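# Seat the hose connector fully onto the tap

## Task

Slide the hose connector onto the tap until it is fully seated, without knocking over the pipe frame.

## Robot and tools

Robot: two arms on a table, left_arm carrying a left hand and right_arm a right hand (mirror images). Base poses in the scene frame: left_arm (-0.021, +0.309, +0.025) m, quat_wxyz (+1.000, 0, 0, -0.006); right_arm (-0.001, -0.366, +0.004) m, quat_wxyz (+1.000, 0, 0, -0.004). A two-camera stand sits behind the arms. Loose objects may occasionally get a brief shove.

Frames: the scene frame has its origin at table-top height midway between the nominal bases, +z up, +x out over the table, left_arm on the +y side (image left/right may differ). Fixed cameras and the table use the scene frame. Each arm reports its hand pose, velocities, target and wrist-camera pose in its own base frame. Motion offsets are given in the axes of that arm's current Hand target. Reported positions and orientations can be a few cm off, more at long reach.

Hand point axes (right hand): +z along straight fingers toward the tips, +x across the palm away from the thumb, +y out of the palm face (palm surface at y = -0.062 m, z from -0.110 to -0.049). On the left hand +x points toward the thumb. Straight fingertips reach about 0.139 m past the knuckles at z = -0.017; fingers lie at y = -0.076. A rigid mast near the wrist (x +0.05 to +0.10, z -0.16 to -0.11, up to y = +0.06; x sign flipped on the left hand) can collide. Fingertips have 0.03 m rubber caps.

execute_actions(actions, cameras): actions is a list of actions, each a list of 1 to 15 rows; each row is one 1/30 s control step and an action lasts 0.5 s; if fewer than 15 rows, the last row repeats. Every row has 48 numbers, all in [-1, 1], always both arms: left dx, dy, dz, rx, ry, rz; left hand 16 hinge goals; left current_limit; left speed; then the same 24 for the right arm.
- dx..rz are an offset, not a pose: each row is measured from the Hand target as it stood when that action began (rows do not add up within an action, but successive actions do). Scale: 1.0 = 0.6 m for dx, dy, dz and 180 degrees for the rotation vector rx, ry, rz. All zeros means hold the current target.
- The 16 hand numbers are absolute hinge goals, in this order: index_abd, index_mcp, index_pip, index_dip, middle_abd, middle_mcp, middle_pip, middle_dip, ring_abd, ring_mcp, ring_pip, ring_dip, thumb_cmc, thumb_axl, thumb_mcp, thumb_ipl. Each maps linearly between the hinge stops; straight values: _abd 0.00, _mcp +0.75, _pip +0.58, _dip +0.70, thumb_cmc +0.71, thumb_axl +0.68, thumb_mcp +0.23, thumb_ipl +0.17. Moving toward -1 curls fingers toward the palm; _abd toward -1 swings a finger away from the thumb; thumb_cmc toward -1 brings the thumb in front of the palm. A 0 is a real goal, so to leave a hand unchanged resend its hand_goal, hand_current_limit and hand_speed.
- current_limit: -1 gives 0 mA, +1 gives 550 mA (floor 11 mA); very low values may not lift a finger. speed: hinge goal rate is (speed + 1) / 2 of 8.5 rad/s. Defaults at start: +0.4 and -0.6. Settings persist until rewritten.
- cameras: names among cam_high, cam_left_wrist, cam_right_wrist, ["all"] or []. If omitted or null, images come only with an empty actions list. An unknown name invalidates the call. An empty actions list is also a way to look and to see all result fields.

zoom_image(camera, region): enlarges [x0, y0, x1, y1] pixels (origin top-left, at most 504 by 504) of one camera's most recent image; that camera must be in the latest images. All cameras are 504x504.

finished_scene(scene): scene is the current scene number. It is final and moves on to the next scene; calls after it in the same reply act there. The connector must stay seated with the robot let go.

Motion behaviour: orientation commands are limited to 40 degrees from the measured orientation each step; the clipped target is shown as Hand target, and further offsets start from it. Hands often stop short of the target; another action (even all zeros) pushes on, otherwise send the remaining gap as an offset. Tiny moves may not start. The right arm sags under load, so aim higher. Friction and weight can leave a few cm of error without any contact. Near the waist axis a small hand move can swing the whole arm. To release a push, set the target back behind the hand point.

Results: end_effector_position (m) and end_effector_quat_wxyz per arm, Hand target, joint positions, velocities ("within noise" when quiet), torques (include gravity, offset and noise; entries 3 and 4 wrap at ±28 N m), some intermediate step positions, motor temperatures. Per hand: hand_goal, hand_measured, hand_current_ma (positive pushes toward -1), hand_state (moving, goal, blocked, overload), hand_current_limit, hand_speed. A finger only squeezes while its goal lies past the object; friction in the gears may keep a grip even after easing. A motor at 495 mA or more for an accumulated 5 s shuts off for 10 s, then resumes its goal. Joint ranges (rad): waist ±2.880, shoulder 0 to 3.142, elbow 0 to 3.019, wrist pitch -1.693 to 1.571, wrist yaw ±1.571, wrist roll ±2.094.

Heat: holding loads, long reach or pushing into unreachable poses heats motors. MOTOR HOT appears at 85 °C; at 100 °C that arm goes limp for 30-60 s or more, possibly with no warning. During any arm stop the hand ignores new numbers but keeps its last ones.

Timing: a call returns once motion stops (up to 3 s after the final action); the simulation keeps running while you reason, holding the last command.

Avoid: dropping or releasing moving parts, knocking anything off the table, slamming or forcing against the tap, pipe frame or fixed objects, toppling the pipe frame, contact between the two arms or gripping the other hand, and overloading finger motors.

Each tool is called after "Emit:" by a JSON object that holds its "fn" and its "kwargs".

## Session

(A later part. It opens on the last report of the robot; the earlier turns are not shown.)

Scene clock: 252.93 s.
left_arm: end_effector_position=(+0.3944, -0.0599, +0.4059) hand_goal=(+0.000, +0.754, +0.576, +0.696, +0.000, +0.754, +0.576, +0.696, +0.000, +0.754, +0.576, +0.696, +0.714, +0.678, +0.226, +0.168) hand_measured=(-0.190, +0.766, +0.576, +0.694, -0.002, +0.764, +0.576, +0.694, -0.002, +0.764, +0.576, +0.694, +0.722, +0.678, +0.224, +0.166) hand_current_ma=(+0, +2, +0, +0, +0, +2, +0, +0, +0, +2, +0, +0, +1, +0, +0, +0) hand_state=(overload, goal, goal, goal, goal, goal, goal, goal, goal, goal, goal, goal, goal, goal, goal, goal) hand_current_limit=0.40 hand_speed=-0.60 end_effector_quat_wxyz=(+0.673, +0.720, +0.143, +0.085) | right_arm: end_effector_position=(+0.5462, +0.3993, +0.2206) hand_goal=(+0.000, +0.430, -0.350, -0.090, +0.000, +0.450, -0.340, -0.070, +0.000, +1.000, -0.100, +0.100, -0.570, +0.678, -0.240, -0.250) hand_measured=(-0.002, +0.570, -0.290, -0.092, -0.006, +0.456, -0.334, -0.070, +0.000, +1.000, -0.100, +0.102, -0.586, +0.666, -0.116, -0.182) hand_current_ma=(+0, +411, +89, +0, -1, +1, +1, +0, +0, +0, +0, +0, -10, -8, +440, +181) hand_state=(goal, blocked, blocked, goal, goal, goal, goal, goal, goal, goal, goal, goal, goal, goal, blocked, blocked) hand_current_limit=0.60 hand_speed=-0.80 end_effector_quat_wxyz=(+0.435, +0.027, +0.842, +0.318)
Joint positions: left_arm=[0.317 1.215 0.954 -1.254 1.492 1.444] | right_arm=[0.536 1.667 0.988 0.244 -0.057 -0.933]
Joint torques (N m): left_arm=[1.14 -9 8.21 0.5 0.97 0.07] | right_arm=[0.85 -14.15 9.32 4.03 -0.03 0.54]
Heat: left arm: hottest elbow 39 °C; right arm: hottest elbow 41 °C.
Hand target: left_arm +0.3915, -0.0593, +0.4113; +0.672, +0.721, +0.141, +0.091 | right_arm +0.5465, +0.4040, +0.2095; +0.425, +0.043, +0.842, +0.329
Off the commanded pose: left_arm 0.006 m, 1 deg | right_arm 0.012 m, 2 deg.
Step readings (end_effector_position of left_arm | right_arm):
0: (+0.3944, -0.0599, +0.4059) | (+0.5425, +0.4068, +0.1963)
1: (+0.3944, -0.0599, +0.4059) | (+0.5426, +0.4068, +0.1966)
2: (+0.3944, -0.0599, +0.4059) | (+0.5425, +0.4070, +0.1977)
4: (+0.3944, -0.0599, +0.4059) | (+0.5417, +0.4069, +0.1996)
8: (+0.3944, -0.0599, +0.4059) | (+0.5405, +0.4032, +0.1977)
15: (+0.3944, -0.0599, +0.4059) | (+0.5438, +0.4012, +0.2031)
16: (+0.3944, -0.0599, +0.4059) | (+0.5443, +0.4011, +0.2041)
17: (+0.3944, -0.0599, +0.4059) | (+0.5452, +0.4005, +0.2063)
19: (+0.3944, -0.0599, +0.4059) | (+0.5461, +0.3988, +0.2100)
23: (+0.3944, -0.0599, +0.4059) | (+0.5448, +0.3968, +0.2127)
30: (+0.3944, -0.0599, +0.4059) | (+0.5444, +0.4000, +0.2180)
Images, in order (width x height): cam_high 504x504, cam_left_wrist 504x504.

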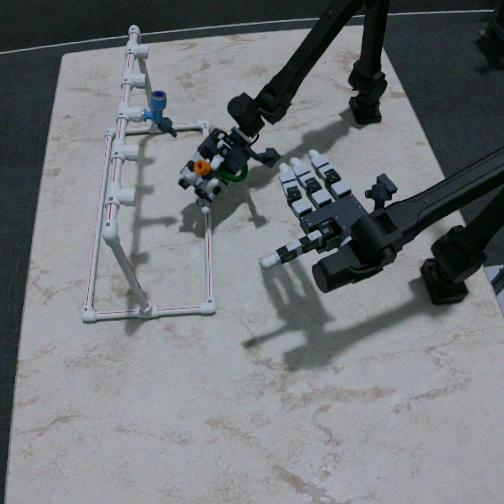

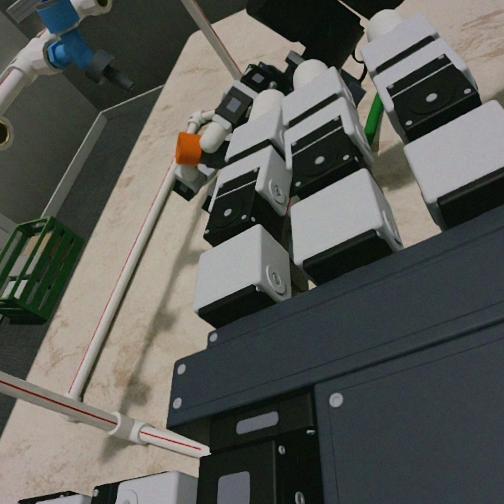

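Emit:
{"fn": "execute_actions", "kwargs": {"actions": [[[0,0,0,0,0,0, 0,0.754,0.576,0.696, 0,0.754,0.576,0.696, 0,0.754,0.576,0.696, 0.714,0.678,0.226,0.168, 0.4,-0.6, 0,0,0,-0.0136,-0.0141,0.0653, 0,0.43,-0.35,-0.09, 0,0.45,-0.34,-0.07, 0,1,-0.1,0.1, -0.571,0.678,-0.24,-0.25, 0.6,-0.8]],[[0,0,0,0,0,0, 0,0.754,0.576,0.696, 0,0.754,0.576,0.696, 0,0.754,0.576,0.696, 0.714,0.678,0.226,0.168, 0.4,-0.6, 0,0,0,-0.0136,-0.0141,0.0653, 0,0.43,-0.35,-0.09, 0,0.45,-0.34,-0.07, 0,1,-0.1,0.1, -0.571,0.678,-0.24,-0.25, 0.6,-0.8]]], "cameras": ["all"]}}

Emit:
{"fn": "zoom_image", "kwargs": {"camera": "cam_left_wrist", "region": [60, 20, 260, 220]}}

Emit:
{"fn": "zoom_image", "kwargs": {"camera": "cam_high", "region": [120, 70, 280, 230]}}

Scene clock: 255.00 s.
left_arm: end_effector_position=(+0.3944, -0.0599, +0.4059) hand_goal=(+0.000, +0.754, +0.576, +0.696, +0.000, +0.754, +0.576, +0.696, +0.000, +0.754, +0.576, +0.696, +0.714, +0.678, +0.226, +0.168) hand_measured=(-0.190, +0.766, +0.576, +0.694, -0.002, +0.764, +0.576, +0.694, -0.002, +0.764, +0.576, +0.694, +0.722, +0.678, +0.224, +0.166) hand_current_ma=(+0, +2, +0, +0, +0, +2, +0, +0, +0, +2, +0, +0, +1, +0, +0, +0) hand_state=(overload, goal, goal, goal, goal, goal, goal, goal, goal, goal, goal, goal, goal, goal, goal, goal) hand_current_limit=0.40 hand_speed=-0.60 end_effector_quat_wxyz=(+0.673, +0.720, +0.143, +0.085) | right_arm: end_effector_position=(+0.5464, +0.4020, +0.2204) hand_goal=(+0.000, +0.430, -0.350, -0.090, +0.000, +0.450, -0.340, -0.070, +0.000, +1.000, -0.100, +0.100, -0.570, +0.678, -0.240, -0.250) hand_measured=(-0.002, +0.570, -0.292, -0.096, -0.006, +0.470, -0.330, -0.068, +0.000, +1.000, -0.100, +0.102, -0.590, +0.662, -0.116, -0.182) hand_current_ma=(+0, +411, +81, -2, -1, +14, +4, +0, +0, +0, +0, +0, -14, -13, +440, +181) hand_state=(goal, blocked, blocked, goal, goal, goal, goal, goal, goal, goal, goal, goal, goal, goal, blocked, blocked) hand_current_limit=0.60 hand_speed=-0.80 end_effector_quat_wxyz=(+0.400, +0.192, +0.786, +0.430)
Joint positions: left_arm=[0.317 1.215 0.954 -1.254 1.492 1.444] | right_arm=[0.611 1.739 0.929 0.495 0.028 -0.501]
Joint torques (N m): left_arm=[1.08 -9 8.25 0.49 0.97 0.07] | right_arm=[0.62 -14.51 8.62 4.12 0.1 0.66]
Heat: left arm: hottest elbow 39 °C; right arm: hottest elbow 41 °C.
Hand target: left_arm +0.3915, -0.0593, +0.4113; +0.672, +0.721, +0.141, +0.091 | right_arm +0.5466, +0.4039, +0.2094; +0.388, +0.210, +0.781, +0.442
Off the commanded pose: left_arm 0.006 m, 1 deg | right_arm 0.011 m, 3 deg.
Step readings (end_effector_position of left_arm | right_arm):
0: (+0.3944, -0.0599, +0.4059) | (+0.5462, +0.3993, +0.2206)
1: (+0.3944, -0.0599, +0.4059) | (+0.5463, +0.3990, +0.2205)
2: (+0.3944, -0.0599, +0.4059) | (+0.5468, +0.3984, +0.2214)
4: (+0.3944, -0.0599, +0.4059) | (+0.5472, +0.3972, +0.2236)
8: (+0.3944, -0.0599, +0.4059) | (+0.5453, +0.3986, +0.2200)
15: (+0.3944, -0.0599, +0.4059) | (+0.5442, +0.4021, +0.2150)
16: (+0.3944, -0.0599, +0.4059) | (+0.5446, +0.4020, +0.2160)
17: (+0.3944, -0.0599, +0.4059) | (+0.5455, +0.4009, +0.2177)
19: (+0.3944, -0.0599, +0.4059) | (+0.5474, +0.3984, +0.2216)
23: (+0.3944, -0.0599, +0.4059) | (+0.5468, +0.3998, +0.2227)
30: (+0.3944, -0.0599, +0.4059) | (+0.5449, +0.4038, +0.2183)

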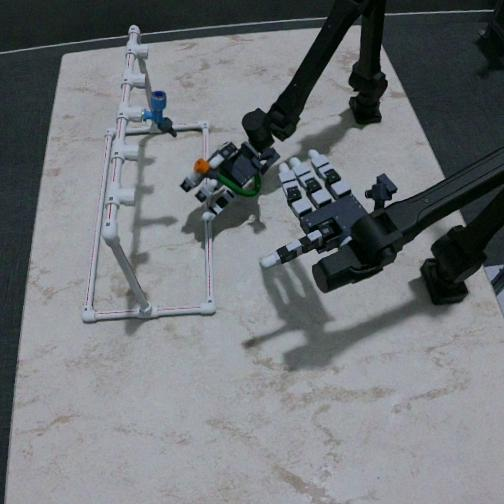

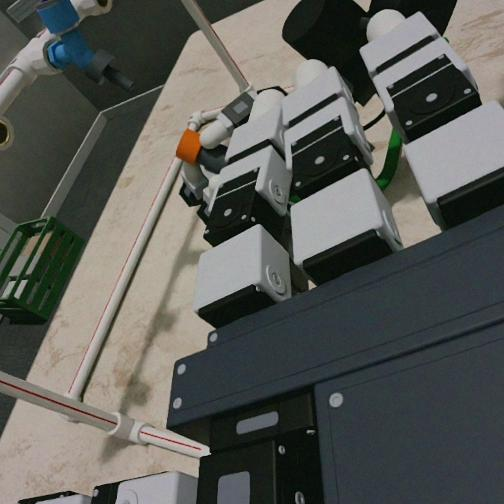

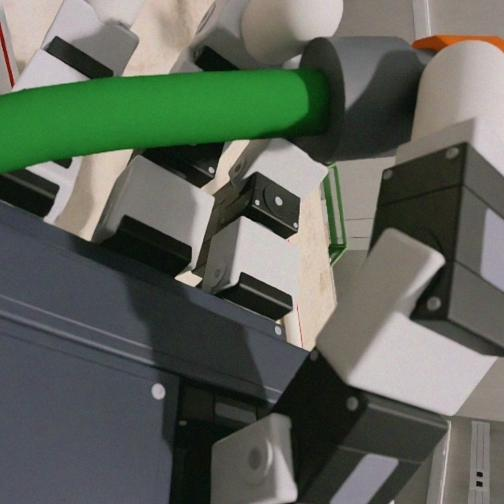

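Scaled by 2.520 from the camera's 504x504 image, which has a finer 720x720 frame.

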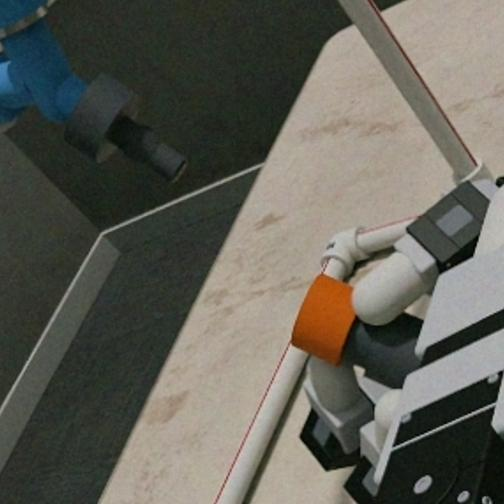

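Scaled by 3.150 from the camera's 504x504 image, which has a finer 720x720 frame.

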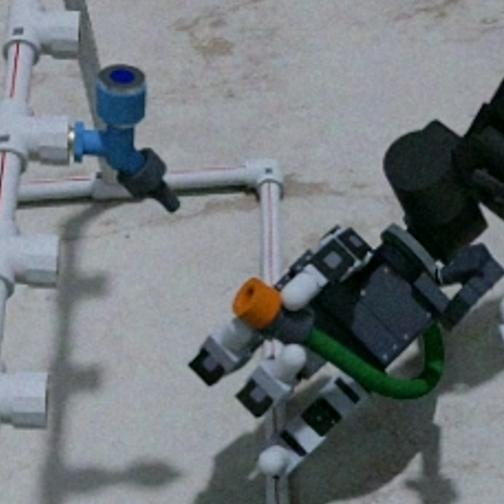

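Emit:
{"fn": "zoom_image", "kwargs": {"camera": "cam_high", "region": [180, 145, 240, 205]}}

Emit:
{"fn": "zoom_image", "kwargs": {"camera": "cam_left_wrist", "region": [160, 100, 240, 180]}}

Emit:
{"fn": "zoom_image", "kwargs": {"camera": "cam_left_wrist", "region": [70, 30, 150, 110]}}

Emit:
{"fn": "zoom_image", "kwargs": {"camera": "cam_high", "region": [140, 85, 200, 145]}}

Scaled by 8.400 from the camera's 504x504 image, which has a finer 720x720 frame.

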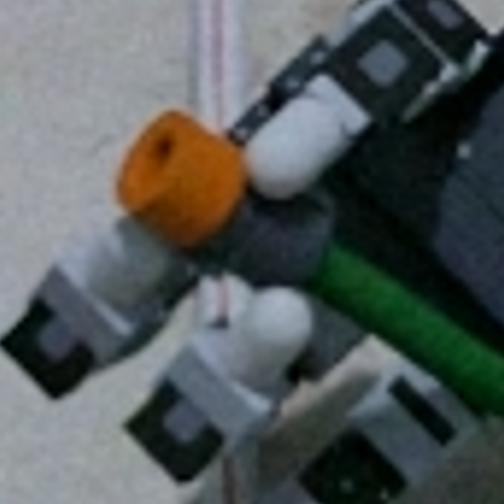

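Scaled by 6.300 from the camera's 504x504 image, which has a finer 720x720 frame.

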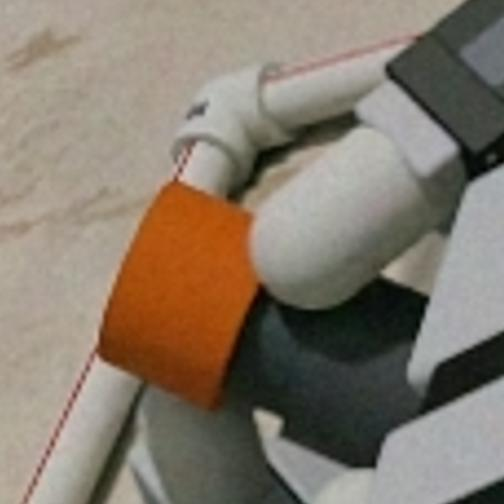

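Scaled by 6.300 from the camera's 504x504 image, which has a finer 720x720 frame.

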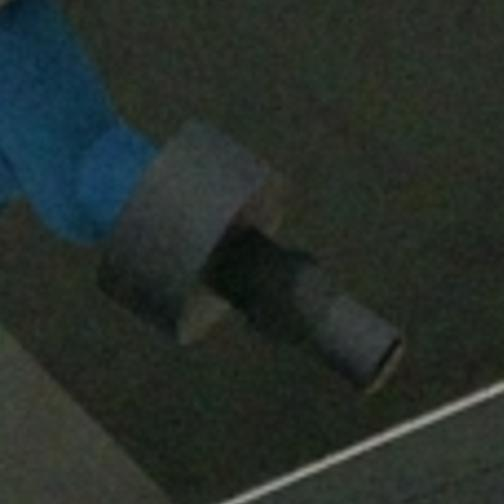

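Scaled by 8.400 from the camera's 504x504 image, which has a finer 720x720 frame.

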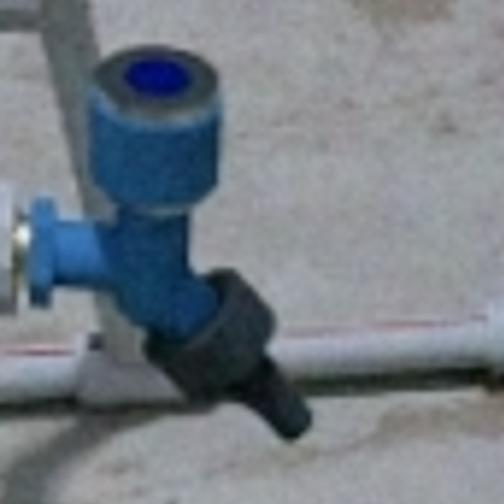

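Emit:
{"fn": "execute_actions", "kwargs": {"actions": [[[0,0,0,0,0,0, 0,0.754,0.576,0.696, 0,0.754,0.576,0.696, 0,0.754,0.576,0.696, 0.714,0.678,0.226,0.168, 0.4,-0.6, -0.0376,-0.0139,-0.0008,0,0,0, 0,0.43,-0.35,-0.09, 0,0.45,-0.34,-0.07, 0,1,-0.1,0.1, -0.571,0.678,-0.24,-0.25, 0.6,-0.8]],[[0,0,0,0,0,0, 0,0.754,0.576,0.696, 0,0.754,0.576,0.696, 0,0.754,0.576,0.696, 0.714,0.678,0.226,0.168, 0.4,-0.6, -0.0376,-0.0139,-0.0008,0,0,0, 0,0.43,-0.35,-0.09, 0,0.45,-0.34,-0.07, 0,1,-0.1,0.1, -0.571,0.678,-0.24,-0.25, 0.6,-0.8]]], "cameras": ["all"]}}

Emit:
{"fn": "zoom_image", "kwargs": {"camera": "cam_left_wrist", "region": [70, 30, 190, 150]}}

Emit:
{"fn": "zoom_image", "kwargs": {"camera": "cam_high", "region": [140, 85, 230, 175]}}

Scene clock: 259.83 s.
left_arm: end_effector_position=(+0.3944, -0.0599, +0.4059) hand_goal=(+0.000, +0.754, +0.576, +0.696, +0.000, +0.754, +0.576, +0.696, +0.000, +0.754, +0.576, +0.696, +0.714, +0.678, +0.226, +0.168) hand_measured=(-0.190, +0.766, +0.576, +0.694, -0.002, +0.764, +0.576, +0.694, -0.002, +0.764, +0.576, +0.694, +0.722, +0.678, +0.224, +0.166) hand_current_ma=(+0, +2, +0, +0, +0, +2, +0, +0, +0, +2, +0, +0, +1, +0, +0, +0) hand_state=(overload, goal, goal, goal, goal, goal, goal, goal, goal, goal, goal, goal, goal, goal, goal, goal) hand_current_limit=0.40 hand_speed=-0.60 end_effector_quat_wxyz=(+0.673, +0.720, +0.143, +0.085) | right_arm: end_effector_position=(+0.5696, +0.3656, +0.2217) hand_goal=(+0.000, +0.430, -0.350, -0.090, +0.000, +0.450, -0.340, -0.070, +0.000, +1.000, -0.100, +0.100, -0.570, +0.678, -0.240, -0.250) hand_measured=(-0.002, +0.570, -0.292, -0.094, -0.006, +0.472, -0.330, -0.068, +0.000, +1.000, -0.100, +0.102, -0.590, +0.662, -0.114, -0.182) hand_current_ma=(+0, +411, +81, -1, -1, +18, +4, +0, +0, +0, +0, +0, -14, -13, +440, +181) hand_state=(goal, blocked, blocked, goal, goal, blocked, goal, goal, goal, goal, goal, goal, goal, goal, blocked, blocked) hand_current_limit=0.60 hand_speed=-0.80 end_effector_quat_wxyz=(+0.393, +0.201, +0.783, +0.439)
Joint positions: left_arm=[0.317 1.215 0.954 -1.254 1.492 1.444] | right_arm=[0.525 1.739 0.929 0.497 -0.061 -0.499]
Joint torques (N m): left_arm=[1.14 -9 8.23 0.5 0.97 0.07] | right_arm=[0.03 -14.92 9.29 3.51 -0.09 0.31]
Heat: left arm: hottest elbow 39 °C; right arm: hottest elbow 42 °C.
Hand target: left_arm +0.3915, -0.0593, +0.4113; +0.672, +0.721, +0.141, +0.091 | right_arm +0.5736, +0.3645, +0.2145; +0.387, +0.210, +0.781, +0.442
Off the commanded pose: left_arm 0.006 m, 1 deg | right_arm 0.008 m, 1 deg.
Step readings (end_effector_position of left_arm | right_arm):
0: (+0.3944, -0.0599, +0.4059) | (+0.5464, +0.4020, +0.2204)
1: (+0.3944, -0.0599, +0.4059) | (+0.5463, +0.4021, +0.2204)
2: (+0.3944, -0.0599, +0.4059) | (+0.5459, +0.4025, +0.2205)
4: (+0.3944, -0.0599, +0.4059) | (+0.5470, +0.4006, +0.2205)
8: (+0.3944, -0.0599, +0.4059) | (+0.5507, +0.3951, +0.2208)
15: (+0.3944, -0.0599, +0.4059) | (+0.5538, +0.3907, +0.2213)
16: (+0.3944, -0.0599, +0.4059) | (+0.5538, +0.3905, +0.2213)
17: (+0.3944, -0.0599, +0.4059) | (+0.5542, +0.3897, +0.2214)
19: (+0.3944, -0.0599, +0.4059) | (+0.5545, +0.3886, +0.2215)
23: (+0.3944, -0.0599, +0.4059) | (+0.5627, +0.3763, +0.2217)
30: (+0.3944, -0.0599, +0.4059) | (+0.5697, +0.3654, +0.2217)

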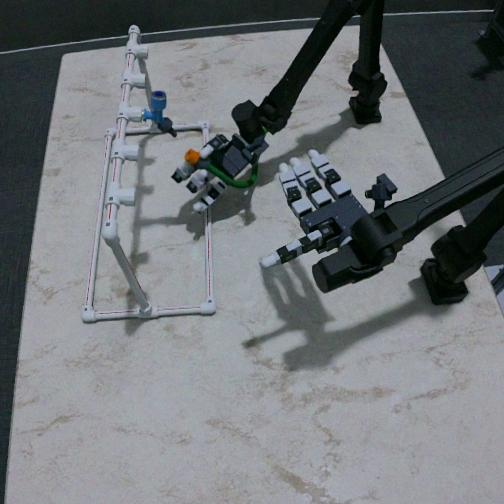

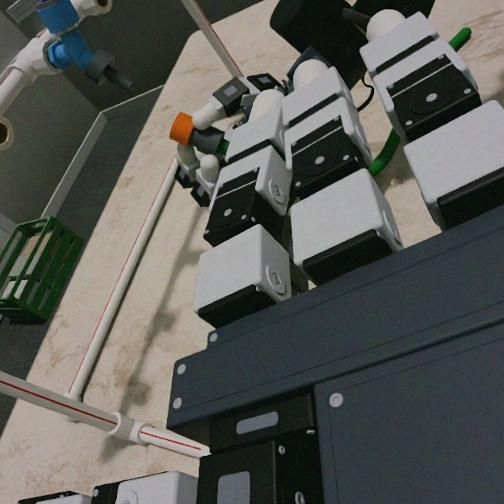

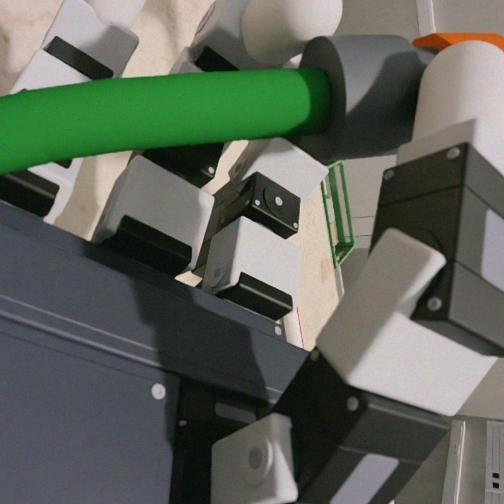

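Scaled by 4.200 from the camera's 504x504 image, which has a finer 720x720 frame.

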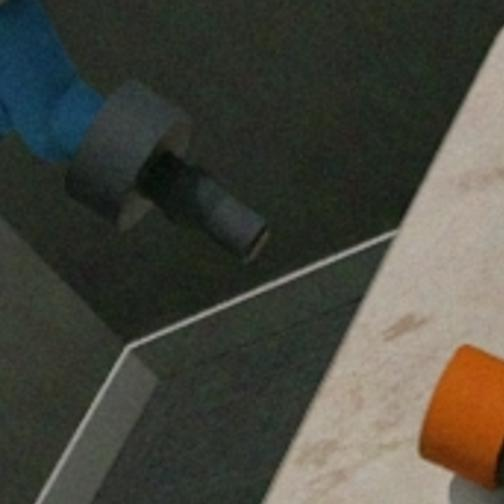

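Scaled by 5.600 from the camera's 504x504 image, which has a finer 720x720 frame.

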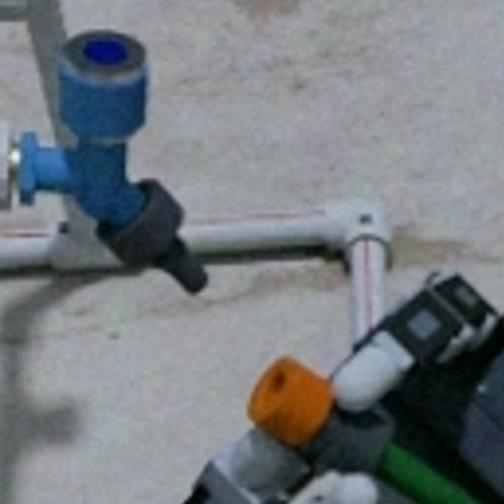

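Emit:
{"fn": "zoom_image", "kwargs": {"camera": "cam_left_wrist", "region": [155, 85, 245, 175]}}

Emit:
{"fn": "zoom_image", "kwargs": {"camera": "cam_high", "region": [165, 125, 235, 195]}}

Scaled by 5.600 from the camera's 504x504 image, which has a finer 720x720 frame.

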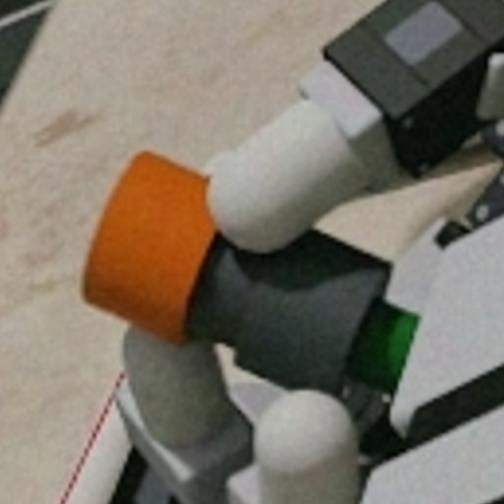

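Scaled by 7.200 from the camera's 504x504 image, which has a finer 720x720 frame.

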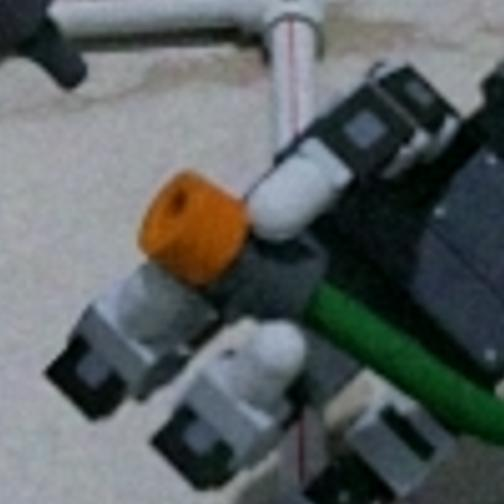

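Emit:
{"fn": "execute_actions", "kwargs": {"actions": [[[0,0,0,0,0,0, 0,0.754,0.576,0.696, 0,0.754,0.576,0.696, 0,0.754,0.576,0.696, 0.714,0.678,0.226,0.168, 0.4,-0.6, -0.0016,-0.005,0.0102,-0.0257,-0.0296,-0.0179, 0,0.43,-0.35,-0.09, 0,0.45,-0.34,-0.07, 0,1,-0.1,0.1, -0.571,0.678,-0.24,-0.25, 0.6,-0.8]],[[0,0,0,0,0,0, 0,0.754,0.576,0.696, 0,0.754,0.576,0.696, 0,0.754,0.576,0.696, 0.714,0.678,0.226,0.168, 0.4,-0.6, -0.0016,-0.005,0.0102,-0.0257,-0.0296,-0.0179, 0,0.43,-0.35,-0.09, 0,0.45,-0.34,-0.07, 0,1,-0.1,0.1, -0.571,0.678,-0.24,-0.25, 0.6,-0.8]]], "cameras": ["all"]}}

Emit:
{"fn": "zoom_image", "kwargs": {"camera": "cam_left_wrist", "region": [80, 50, 220, 190]}}

Emit:
{"fn": "zoom_image", "kwargs": {"camera": "cam_high", "region": [150, 110, 230, 190]}}

Scene clock: 265.03 s.
left_arm: end_effector_position=(+0.3944, -0.0599, +0.4059) hand_goal=(+0.000, +0.754, +0.576, +0.696, +0.000, +0.754, +0.576, +0.696, +0.000, +0.754, +0.576, +0.696, +0.714, +0.678, +0.226, +0.168) hand_measured=(-0.190, +0.766, +0.576, +0.694, -0.002, +0.764, +0.576, +0.694, -0.002, +0.764, +0.576, +0.694, +0.722, +0.678, +0.224, +0.166) hand_current_ma=(+0, +2, +0, +0, +0, +2, +0, +0, +0, +2, +0, +0, +1, +0, +0, +0) hand_state=(overload, goal, goal, goal, goal, goal, goal, goal, goal, goal, goal, goal, goal, goal, goal, goal) hand_current_limit=0.40 hand_speed=-0.60 end_effector_quat_wxyz=(+0.673, +0.720, +0.143, +0.085) | right_arm: end_effector_position=(+0.5768, +0.3625, +0.1991) hand_goal=(+0.000, +0.430, -0.350, -0.090, +0.000, +0.450, -0.340, -0.070, +0.000, +1.000, -0.100, +0.100, -0.570, +0.678, -0.240, -0.250) hand_measured=(+0.000, +0.456, -0.340, -0.086, -0.006, +0.468, -0.336, -0.068, +0.000, +1.000, -0.100, +0.102, -0.566, +0.686, -0.206, -0.234) hand_current_ma=(+0, +24, +5, +1, -2, +12, +1, +0, +0, +0, +0, +0, +1, +4, +53, +17) hand_state=(goal, blocked, goal, goal, goal, goal, goal, goal, goal, goal, goal, goal, goal, goal, blocked, goal) hand_current_limit=0.60 hand_speed=-0.80 end_effector_quat_wxyz=(+0.486, +0.177, +0.726, +0.452)
Joint positions: left_arm=[0.317 1.215 0.954 -1.254 1.492 1.444] | right_arm=[0.525 1.915 0.929 0.867 0.015 -0.58]
Joint torques (N m): left_arm=[1.14 -8.94 8.24 0.49 0.97 0.07] | right_arm=[-0.09 -16.62 10.17 3.99 0.14 0.07]
Heat: left arm: hottest elbow 39 °C; right arm: hottest elbow 42 °C.
Hand target: left_arm +0.3915, -0.0593, +0.4113; +0.672, +0.721, +0.141, +0.091 | right_arm +0.5851, +0.3664, +0.2071; +0.498, +0.174, +0.715, +0.460
Off the commanded pose: left_arm 0.006 m, 1 deg | right_arm 0.012 m, 2 deg.
Step readings (end_effector_position of left_arm | right_arm):
0: (+0.3944, -0.0599, +0.4059) | (+0.5696, +0.3656, +0.2217)
1: (+0.3944, -0.0599, +0.4059) | (+0.5697, +0.3654, +0.2221)
2: (+0.3944, -0.0599, +0.4059) | (+0.5703, +0.3649, +0.2235)
4: (+0.3944, -0.0599, +0.4059) | (+0.5722, +0.3637, +0.2274)
8: (+0.3944, -0.0599, +0.4059) | (+0.5747, +0.3635, +0.2226)
15: (+0.3944, -0.0599, +0.4059) | (+0.5758, +0.3640, +0.2155)
16: (+0.3944, -0.0599, +0.4059) | (+0.5758, +0.3638, +0.2163)
17: (+0.3944, -0.0599, +0.4059) | (+0.5756, +0.3639, +0.2180)
19: (+0.3944, -0.0599, +0.4059) | (+0.5761, +0.3624, +0.2205)
23: (+0.3944, -0.0599, +0.4059) | (+0.5768, +0.3623, +0.2091)
30: (+0.3944, -0.0599, +0.4059) | (+0.5773, +0.3629, +0.1958)

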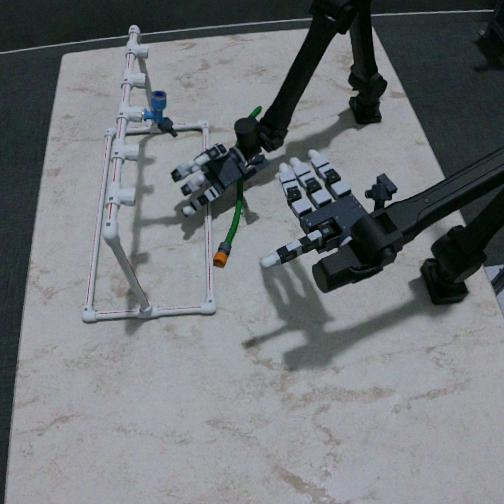

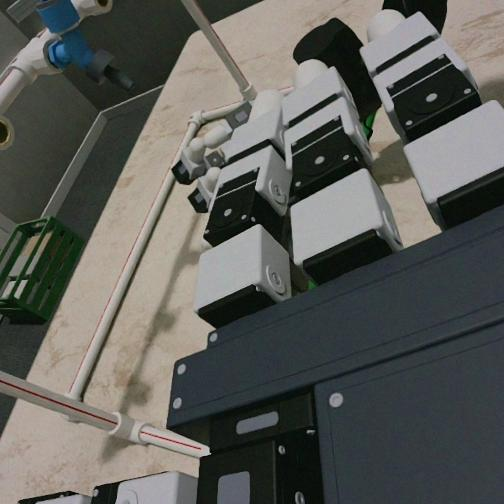

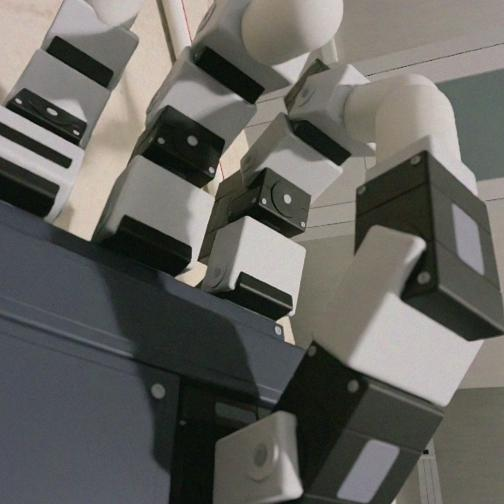

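Scaled by 3.600 from the camera's 504x504 image, which has a finer 720x720 frame.

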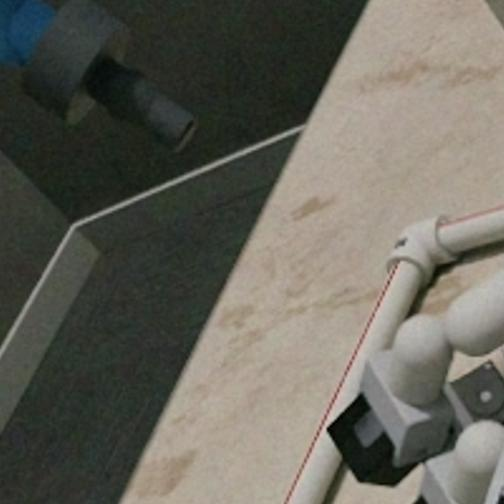

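Scaled by 6.300 from the camera's 504x504 image, which has a finer 720x720 frame.

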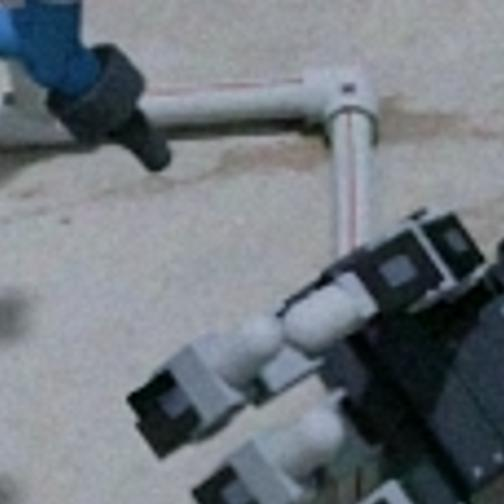

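Emit:
{"fn": "zoom_image", "kwargs": {"camera": "cam_high", "region": [190, 210, 260, 280]}}

Emit:
{"fn": "zoom_image", "kwargs": {"camera": "cam_high", "region": [180, 90, 300, 210]}}

Scaled by 7.200 from the camera's 504x504 image, which has a finer 720x720 frame.

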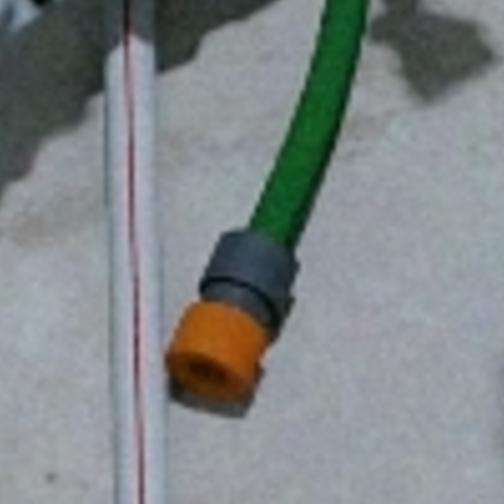

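Scaled by 4.200 from the camera's 504x504 image, which has a finer 720x720 frame.

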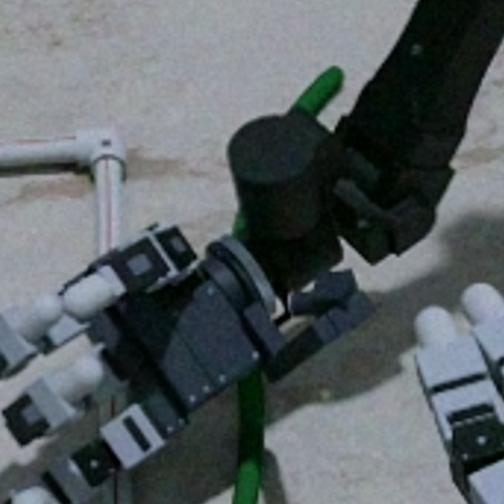

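Emit:
{"fn": "execute_actions", "kwargs": {"actions": [[[0,0,0,0,0,0, 0,0.754,0.576,0.696, 0,0.754,0.576,0.696, 0,0.754,0.576,0.696, 0.714,0.678,0.226,0.168, 0.4,-0.6, 0.0105,0.0823,-0.0516,0,0,0, 0,0.75,-0.299,-0.029, 0,0.75,-0.299,-0.029, 0,1,0.58,0.7, -0.571,0.678,0.15,-0.174, 0.4,-0.6]],[[0,0,0,0,0,0, 0,0.754,0.576,0.696, 0,0.754,0.576,0.696, 0,0.754,0.576,0.696, 0.714,0.678,0.226,0.168, 0.4,-0.6, 0.0105,0.0823,-0.0516,0.0434,0.0416,-0.1115, 0,0.75,-0.299,-0.029, 0,0.75,-0.299,-0.029, 0,1,0.58,0.7, -0.571,0.678,0.15,-0.174, 0.4,-0.6]],[[0,0,0,0,0,0, 0,0.754,0.576,0.696, 0,0.754,0.576,0.696, 0,0.754,0.576,0.696, 0.714,0.678,0.226,0.168, 0.4,-0.6, 0,0,0,0.0434,0.0416,-0.1115, 0,0.75,-0.299,-0.029, 0,0.75,-0.299,-0.029, 0,1,0.58,0.7, -0.571,0.678,0.15,-0.174, 0.4,-0.6]],[[0,0,0,0,0,0, 0,0.754,0.576,0.696, 0,0.754,0.576,0.696, 0,0.754,0.576,0.696, 0.714,0.678,0.226,0.168, 0.4,-0.6, 0,0,0,0.0434,0.0416,-0.1115, 0,0.75,-0.299,-0.029, 0,0.75,-0.299,-0.029, 0,1,0.58,0.7, -0.571,0.678,0.15,-0.174, 0.4,-0.6]]], "cameras": ["cam_high"]}}

Scene clock: 275.23 s.
left_arm: end_effector_position=(+0.3944, -0.0599, +0.4059) hand_goal=(+0.000, +0.754, +0.576, +0.696, +0.000, +0.754, +0.576, +0.696, +0.000, +0.754, +0.576, +0.696, +0.714, +0.678, +0.226, +0.168) hand_measured=(-0.190, +0.766, +0.576, +0.694, -0.002, +0.764, +0.576, +0.694, -0.002, +0.764, +0.576, +0.694, +0.722, +0.678, +0.224, +0.166) hand_current_ma=(+0, +2, +0, +0, +0, +2, +0, +0, +0, +2, +0, +0, +1, +0, +0, +0) hand_state=(overload, goal, goal, goal, goal, goal, goal, goal, goal, goal, goal, goal, goal, goal, goal, goal) hand_current_limit=0.40 hand_speed=-0.60 end_effector_quat_wxyz=(+0.673, +0.720, +0.143, +0.085) | right_arm: end_effector_position=(+0.4969, +0.3842, +0.2555) hand_goal=(+0.000, +0.750, -0.298, -0.028, +0.000, +0.750, -0.298, -0.028, +0.000, +1.000, +0.580, +0.700, -0.570, +0.678, +0.150, -0.174) hand_measured=(+0.000, +0.752, -0.300, -0.030, -0.006, +0.752, -0.298, -0.030, -0.002, +0.998, +0.580, +0.698, -0.574, +0.678, +0.146, -0.178) hand_current_ma=(+0, +0, +0, +0, -1, +0, +0, +0, +0, +0, +0, +0, -1, +0, -1, -1) hand_state=(goal, goal, goal, goal, goal, goal, goal, goal, goal, goal, goal, goal, goal, goal, goal, goal) hand_current_limit=0.40 hand_speed=-0.60 end_effector_quat_wxyz=(+0.456, -0.194, +0.868, +0.024)
Joint positions: left_arm=[0.317 1.215 0.954 -1.254 1.492 1.444] | right_arm=[0.602 1.439 1.119 -0.33 0.267 -1.541]
Joint torques (N m): left_arm=[1.14 -9 8.23 0.49 0.97 0.07] | right_arm=[0.73 -14.39 16.32 2.04 0.28 0.03]
Heat: left arm: hottest elbow 39 °C; right arm: hottest elbow 42 °C.
Hand target: left_arm +0.3915, -0.0593, +0.4113; +0.672, +0.721, +0.141, +0.091 | right_arm +0.5048, +0.3964, +0.2869; +0.474, -0.199, +0.857, +0.028
Off the commanded pose: left_arm 0.006 m, 1 deg | right_arm 0.035 m, 3 deg.
Step readings (end_effector_position of left_arm | right_arm):
0: (+0.3944, -0.0599, +0.4059) | (+0.5768, +0.3625, +0.1991)
1: (+0.3944, -0.0599, +0.4059) | (+0.5769, +0.3623, +0.1991)
2: (+0.3944, -0.0599, +0.4059) | (+0.5771, +0.3624, +0.1996)
4: (+0.3944, -0.0599, +0.4059) | (+0.5749, +0.3634, +0.2035)
8: (+0.3944, -0.0599, +0.4059) | (+0.5592, +0.3727, +0.2253)
15: (+0.3944, -0.0599, +0.4059) | (+0.5449, +0.3838, +0.2548)
16: (+0.3944, -0.0599, +0.4059) | (+0.5450, +0.3841, +0.2537)
17: (+0.3944, -0.0599, +0.4059) | (+0.5442, +0.3857, +0.2501)
19: (+0.3944, -0.0599, +0.4059) | (+0.5361, +0.3869, +0.2428)
23: (+0.3944, -0.0599, +0.4059) | (+0.5176, +0.3844, +0.2594)
30: (+0.3944, -0.0599, +0.4059) | (+0.5014, +0.3831, +0.2884)
31: (+0.3944, -0.0599, +0.4059) | (+0.5010, +0.3840, +0.2839)
32: (+0.3944, -0.0599, +0.4059) | (+0.5003, +0.3857, +0.2767)
34: (+0.3944, -0.0599, +0.4059) | (+0.4972, +0.3879, +0.2572)
38: (+0.3944, -0.0599, +0.4059) | (+0.4914, +0.3861, +0.2375)
45: (+0.3944, -0.0599, +0.4059) | (+0.4935, +0.3895, +0.2566)
46: (+0.3944, -0.0599, +0.4059) | (+0.4944, +0.3898, +0.2587)
47: (+0.3944, -0.0599, +0.4059) | (+0.4957, +0.3889, +0.2575)
49: (+0.3944, -0.0599, +0.4059) | (+0.4974, +0.3862, +0.2521)
53: (+0.3944, -0.0599, +0.4059) | (+0.4996, +0.3828, +0.2507)
60: (+0.3944, -0.0599, +0.4059) | (+0.5008, +0.3840, +0.2594)
Images, in order (width x height): cam_high 504x504.

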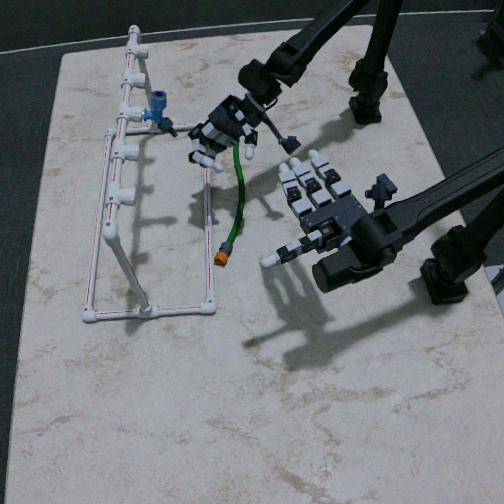

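Emit:
{"fn": "execute_actions", "kwargs": {"actions": [[[0,0,0,0,0,0, 0,0.754,0.576,0.696, 0,0.754,0.576,0.696, 0,0.754,0.576,0.696, 0.714,0.678,0.226,0.168, 0.4,-0.6, 0,0,0,0.0432,0.0416,-0.1111, 0,0.75,-0.299,-0.029, 0,0.75,-0.299,-0.029, 0,1,0.58,0.7, -0.571,0.678,0.15,-0.174, 0.4,-0.6]],[[0,0,0,0,0,0, 0,0.754,0.576,0.696, 0,0.754,0.576,0.696, 0,0.754,0.576,0.696, 0.714,0.678,0.226,0.168, 0.4,-0.6, 0,0,0,0.0432,0.0416,-0.1111, 0,0.75,-0.299,-0.029, 0,0.75,-0.299,-0.029, 0,1,0.58,0.7, -0.571,0.678,0.15,-0.174, 0.4,-0.6]],[[0,0,0,0,0,0, 0,0.754,0.576,0.696, 0,0.754,0.576,0.696, 0,0.754,0.576,0.696, 0.714,0.678,0.226,0.168, 0.4,-0.6, 0,0,0,0.0432,0.0416,-0.1111, 0,0.75,-0.299,-0.029, 0,0.75,-0.299,-0.029, 0,1,0.58,0.7, -0.571,0.678,0.15,-0.174, 0.4,-0.6]],[[0,0,0,0,0,0, 0,0.754,0.576,0.696, 0,0.754,0.576,0.696, 0,0.754,0.576,0.696, 0.714,0.678,0.226,0.168, 0.4,-0.6, -0.0357,0.1098,0.0598,0,0,0, 0,0.75,-0.299,-0.029, 0,0.75,-0.299,-0.029, 0,1,0.58,0.7, -0.571,0.678,0.15,-0.174, 0.4,-0.6]],[[0,0,0,0,0,0, 0,0.754,0.576,0.696, 0,0.754,0.576,0.696, 0,0.754,0.576,0.696, 0.714,0.678,0.226,0.168, 0.4,-0.6, -0.0357,0.1098,0.0598,0,0,0, 0,0.75,-0.299,-0.029, 0,0.75,-0.299,-0.029, 0,1,0.58,0.7, -0.571,0.678,0.15,-0.174, 0.4,-0.6]]], "cameras": ["all"]}}

Emit:
{"fn": "zoom_image", "kwargs": {"camera": "cam_high", "region": [180, 160, 280, 280]}}

Scene clock: 279.33 s.
left_arm: end_effector_position=(+0.3944, -0.0599, +0.4059) hand_goal=(+0.000, +0.754, +0.576, +0.696, +0.000, +0.754, +0.576, +0.696, +0.000, +0.754, +0.576, +0.696, +0.714, +0.678, +0.226, +0.168) hand_measured=(-0.190, +0.766, +0.576, +0.694, -0.002, +0.764, +0.576, +0.694, -0.002, +0.764, +0.576, +0.694, +0.722, +0.678, +0.224, +0.166) hand_current_ma=(+0, +2, +0, +0, +0, +2, +0, +0, +0, +2, +0, +0, +1, +0, +0, +0) hand_state=(overload, goal, goal, goal, goal, goal, goal, goal, goal, goal, goal, goal, goal, goal, goal, goal) hand_current_limit=0.40 hand_speed=-0.60 end_effector_quat_wxyz=(+0.673, +0.720, +0.143, +0.085) | right_arm: end_effector_position=(+0.5131, +0.4307, +0.1411) hand_goal=(+0.000, +0.750, -0.298, -0.028, +0.000, +0.750, -0.298, -0.028, +0.000, +1.000, +0.580, +0.700, -0.570, +0.678, +0.150, -0.174) hand_measured=(+0.000, +0.744, -0.300, -0.030, -0.004, +0.744, -0.298, -0.030, -0.002, +0.990, +0.580, +0.698, -0.572, +0.678, +0.146, -0.176) hand_current_ma=(+0, -2, +0, +0, +0, -2, +0, +0, +0, -5, +0, +0, +0, +0, -1, +0) hand_state=(goal, goal, goal, goal, goal, goal, goal, goal, goal, goal, goal, goal, goal, goal, goal, goal) hand_current_limit=0.40 hand_speed=-0.60 end_effector_quat_wxyz=(+0.263, -0.466, +0.735, -0.416)
Joint positions: left_arm=[0.317 1.215 0.954 -1.254 1.492 1.444] | right_arm=[0.84 1.905 1.652 -0.876 0.964 -2.095]
Joint torques (N m): left_arm=[1.08 -9.05 8.24 0.5 0.98 0.07] | right_arm=[0.44 -19.72 11.08 2.18 1 -0.1]
Heat: left arm: hottest elbow 39 °C; right arm: hottest elbow 43 °C.
Hand target: left_arm +0.3915, -0.0593, +0.4113; +0.672, +0.721, +0.141, +0.091 | right_arm +0.5153, +0.4367, +0.1366; +0.286, -0.502, +0.705, -0.411
Off the commanded pose: left_arm 0.006 m, 1 deg | right_arm 0.008 m, 6 deg.
joint sent to its limit (right arm) — joint 6 (wrist roll), lower limit. The joint targets are off in orientation, not in position.
Step readings (end_effector_position of left_arm | right_arm):
0: (+0.3944, -0.0599, +0.4059) | (+0.4969, +0.3842, +0.2554)
1: (+0.3944, -0.0599, +0.4059) | (+0.4972, +0.3836, +0.2552)
2: (+0.3944, -0.0599, +0.4059) | (+0.4979, +0.3804, +0.2533)
4: (+0.3944, -0.0599, +0.4059) | (+0.4971, +0.3754, +0.2519)
8: (+0.3944, -0.0599, +0.4059) | (+0.4983, +0.3770, +0.2711)
15: (+0.3944, -0.0599, +0.4059) | (+0.4966, +0.3868, +0.2908)
16: (+0.3944, -0.0599, +0.4059) | (+0.4964, +0.3861, +0.2886)
17: (+0.3944, -0.0599, +0.4059) | (+0.4973, +0.3824, +0.2844)
19: (+0.3944, -0.0599, +0.4059) | (+0.4987, +0.3779, +0.2767)
23: (+0.3944, -0.0599, +0.4059) | (+0.5030, +0.3795, +0.2730)
30: (+0.3944, -0.0599, +0.4059) | (+0.4949, +0.3878, +0.2748)
31: (+0.3944, -0.0599, +0.4059) | (+0.4948, +0.3867, +0.2752)
32: (+0.3944, -0.0599, +0.4059) | (+0.4962, +0.3812, +0.2759)
34: (+0.3944, -0.0599, +0.4059) | (+0.4998, +0.3730, +0.2802)
38: (+0.3944, -0.0599, +0.4059) | (+0.5038, +0.3785, +0.2873)
45: (+0.3944, -0.0599, +0.4059) | (+0.4949, +0.3899, +0.2757)
46: (+0.3944, -0.0599, +0.4059) | (+0.4946, +0.3900, +0.2734)
47: (+0.3944, -0.0599, +0.4059) | (+0.4955, +0.3904, +0.2717)
49: (+0.3944, -0.0599, +0.4059) | (+0.5005, +0.3953, +0.2677)
53: (+0.3944, -0.0599, +0.4059) | (+0.5065, +0.4048, +0.2497)
60: (+0.3944, -0.0599, +0.4059) | (+0.5089, +0.4084, +0.2222)
61: (+0.3944, -0.0599, +0.4059) | (+0.5092, +0.4091, +0.2211)
62: (+0.3944, -0.0599, +0.4059) | (+0.5106, +0.4109, +0.2196)
64: (+0.3944, -0.0599, +0.4059) | (+0.5139, +0.4158, +0.2128)
68: (+0.3944, -0.0599, +0.4059) | (+0.5132, +0.4233, +0.1824)
75: (+0.3944, -0.0599, +0.4059) | (+0.5126, +0.4294, +0.1415)

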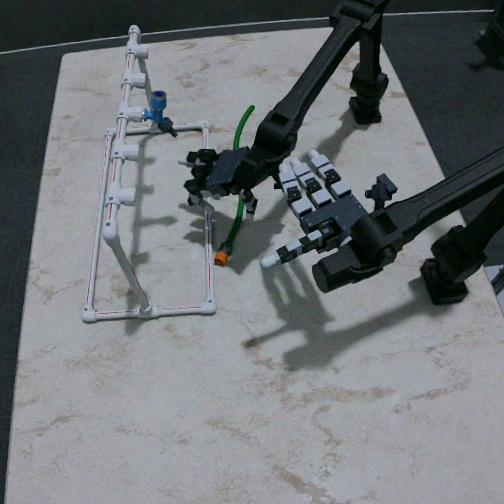

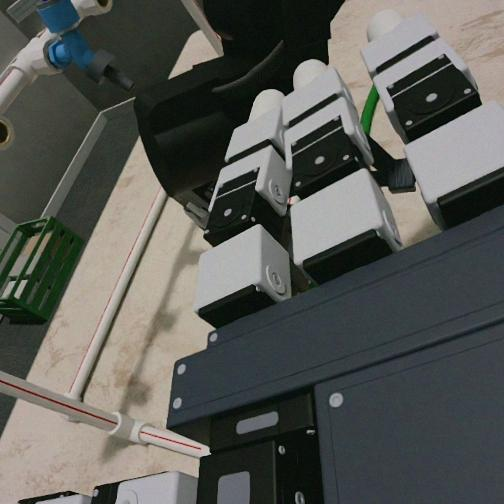

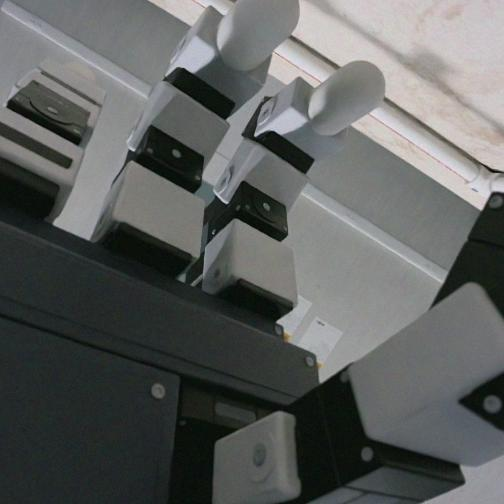

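Scaled by 4.200 from the camera's 504x504 image, which has a finer 720x720 frame.

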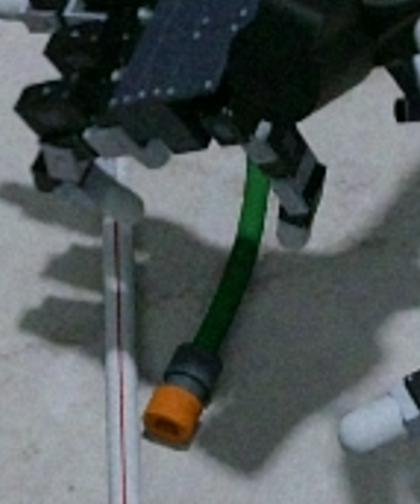

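Emit:
{"fn": "execute_actions", "kwargs": {"actions": [[[0,0,0,0,0,0, 0,0.754,0.576,0.696, 0,0.754,0.576,0.696, 0,0.754,0.576,0.696, 0.714,0.678,0.226,0.168, 0.4,-0.6, -0.003,0.112,0.061,0,0.0265,0.0153, 0,0.75,-0.299,-0.029, 0,0.75,-0.299,-0.029, 0,1,0.58,0.7, -0.571,0.678,0.15,-0.174, 0.4,-0.6]]], "cameras": ["cam_high","cam_right_wrist"]}}

Emit:
{"fn": "zoom_image", "kwargs": {"camera": "cam_high", "region": [180, 160, 280, 280]}}

Scene clock: 280.90 s.
left_arm: end_effector_position=(+0.3944, -0.0599, +0.4059) hand_goal=(+0.000, +0.754, +0.576, +0.696, +0.000, +0.754, +0.576, +0.696, +0.000, +0.754, +0.576, +0.696, +0.714, +0.678, +0.226, +0.168) hand_measured=(-0.190, +0.766, +0.576, +0.694, -0.002, +0.764, +0.576, +0.694, -0.002, +0.764, +0.576, +0.694, +0.722, +0.678, +0.224, +0.166) hand_current_ma=(+0, +2, +0, +0, +0, +2, +0, +0, +0, +2, +0, +0, +1, +0, +0, +0) hand_state=(overload, goal, goal, goal, goal, goal, goal, goal, goal, goal, goal, goal, goal, goal, goal, goal) hand_current_limit=0.40 hand_speed=-0.60 end_effector_quat_wxyz=(+0.673, +0.720, +0.143, +0.085) | right_arm: end_effector_position=(+0.5145, +0.4306, +0.0668) hand_goal=(+0.000, +0.750, -0.298, -0.028, +0.000, +0.750, -0.298, -0.028, +0.000, +1.000, +0.580, +0.700, -0.570, +0.678, +0.150, -0.174) hand_measured=(+0.000, +0.744, -0.300, -0.030, -0.004, +0.744, -0.298, -0.030, -0.002, +0.990, +0.580, +0.698, -0.572, +0.678, +0.146, -0.176) hand_current_ma=(+0, -2, +0, +0, +0, -2, +0, +0, +0, -5, +0, +0, +0, +0, -1, +0) hand_state=(goal, goal, goal, goal, goal, goal, goal, goal, goal, goal, goal, goal, goal, goal, goal, goal) hand_current_limit=0.40 hand_speed=-0.60 end_effector_quat_wxyz=(+0.263, -0.463, +0.732, -0.425)
Joint positions: left_arm=[0.317 1.215 0.954 -1.254 1.492 1.444] | right_arm=[0.844 1.976 1.552 -0.706 0.986 -2.095]
Joint torques (N m): left_arm=[1.14 -9 8.24 0.5 0.97 0.07] | right_arm=[0.73 -20.01 10.4 2.17 1.02 -0.05]
Heat: left arm: hottest elbow 39 °C; right arm: hottest elbow 43 °C.
Hand target: left_arm +0.3915, -0.0593, +0.4113; +0.672, +0.721, +0.141, +0.091 | right_arm +0.5142, +0.4382, +0.0601; +0.266, -0.467, +0.728, -0.425
Off the commanded pose: left_arm 0.006 m, 1 deg | right_arm 0.010 m, 1 deg.
Step readings (end_effector_position of left_arm | right_arm):
0: (+0.3944, -0.0599, +0.4059) | (+0.5131, +0.4307, +0.1411)
1: (+0.3944, -0.0599, +0.4059) | (+0.5134, +0.4308, +0.1412)
2: (+0.3944, -0.0599, +0.4059) | (+0.5150, +0.4314, +0.1402)
4: (+0.3944, -0.0599, +0.4059) | (+0.5181, +0.4327, +0.1352)
8: (+0.3944, -0.0599, +0.4059) | (+0.5149, +0.4309, +0.1058)
15: (+0.3944, -0.0599, +0.4059) | (+0.5132, +0.4294, +0.0670)
Images, in order (width x height): cam_high 504x504, cam_right_wrist 504x504.

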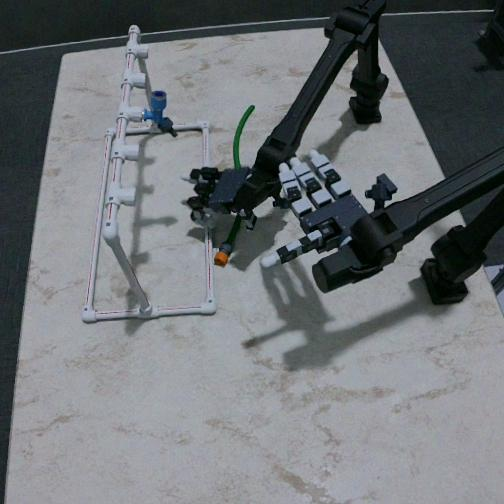

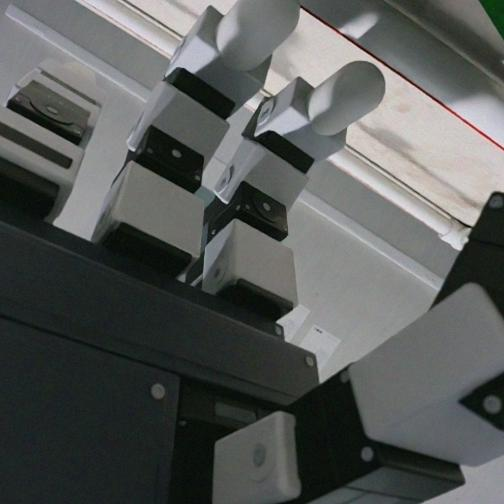

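Scaled by 4.200 from the camera's 504x504 image, which has a finer 720x720 frame.

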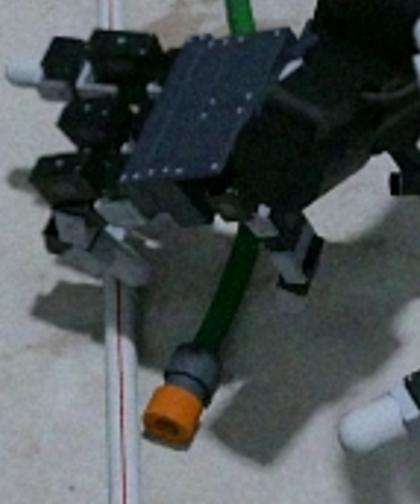

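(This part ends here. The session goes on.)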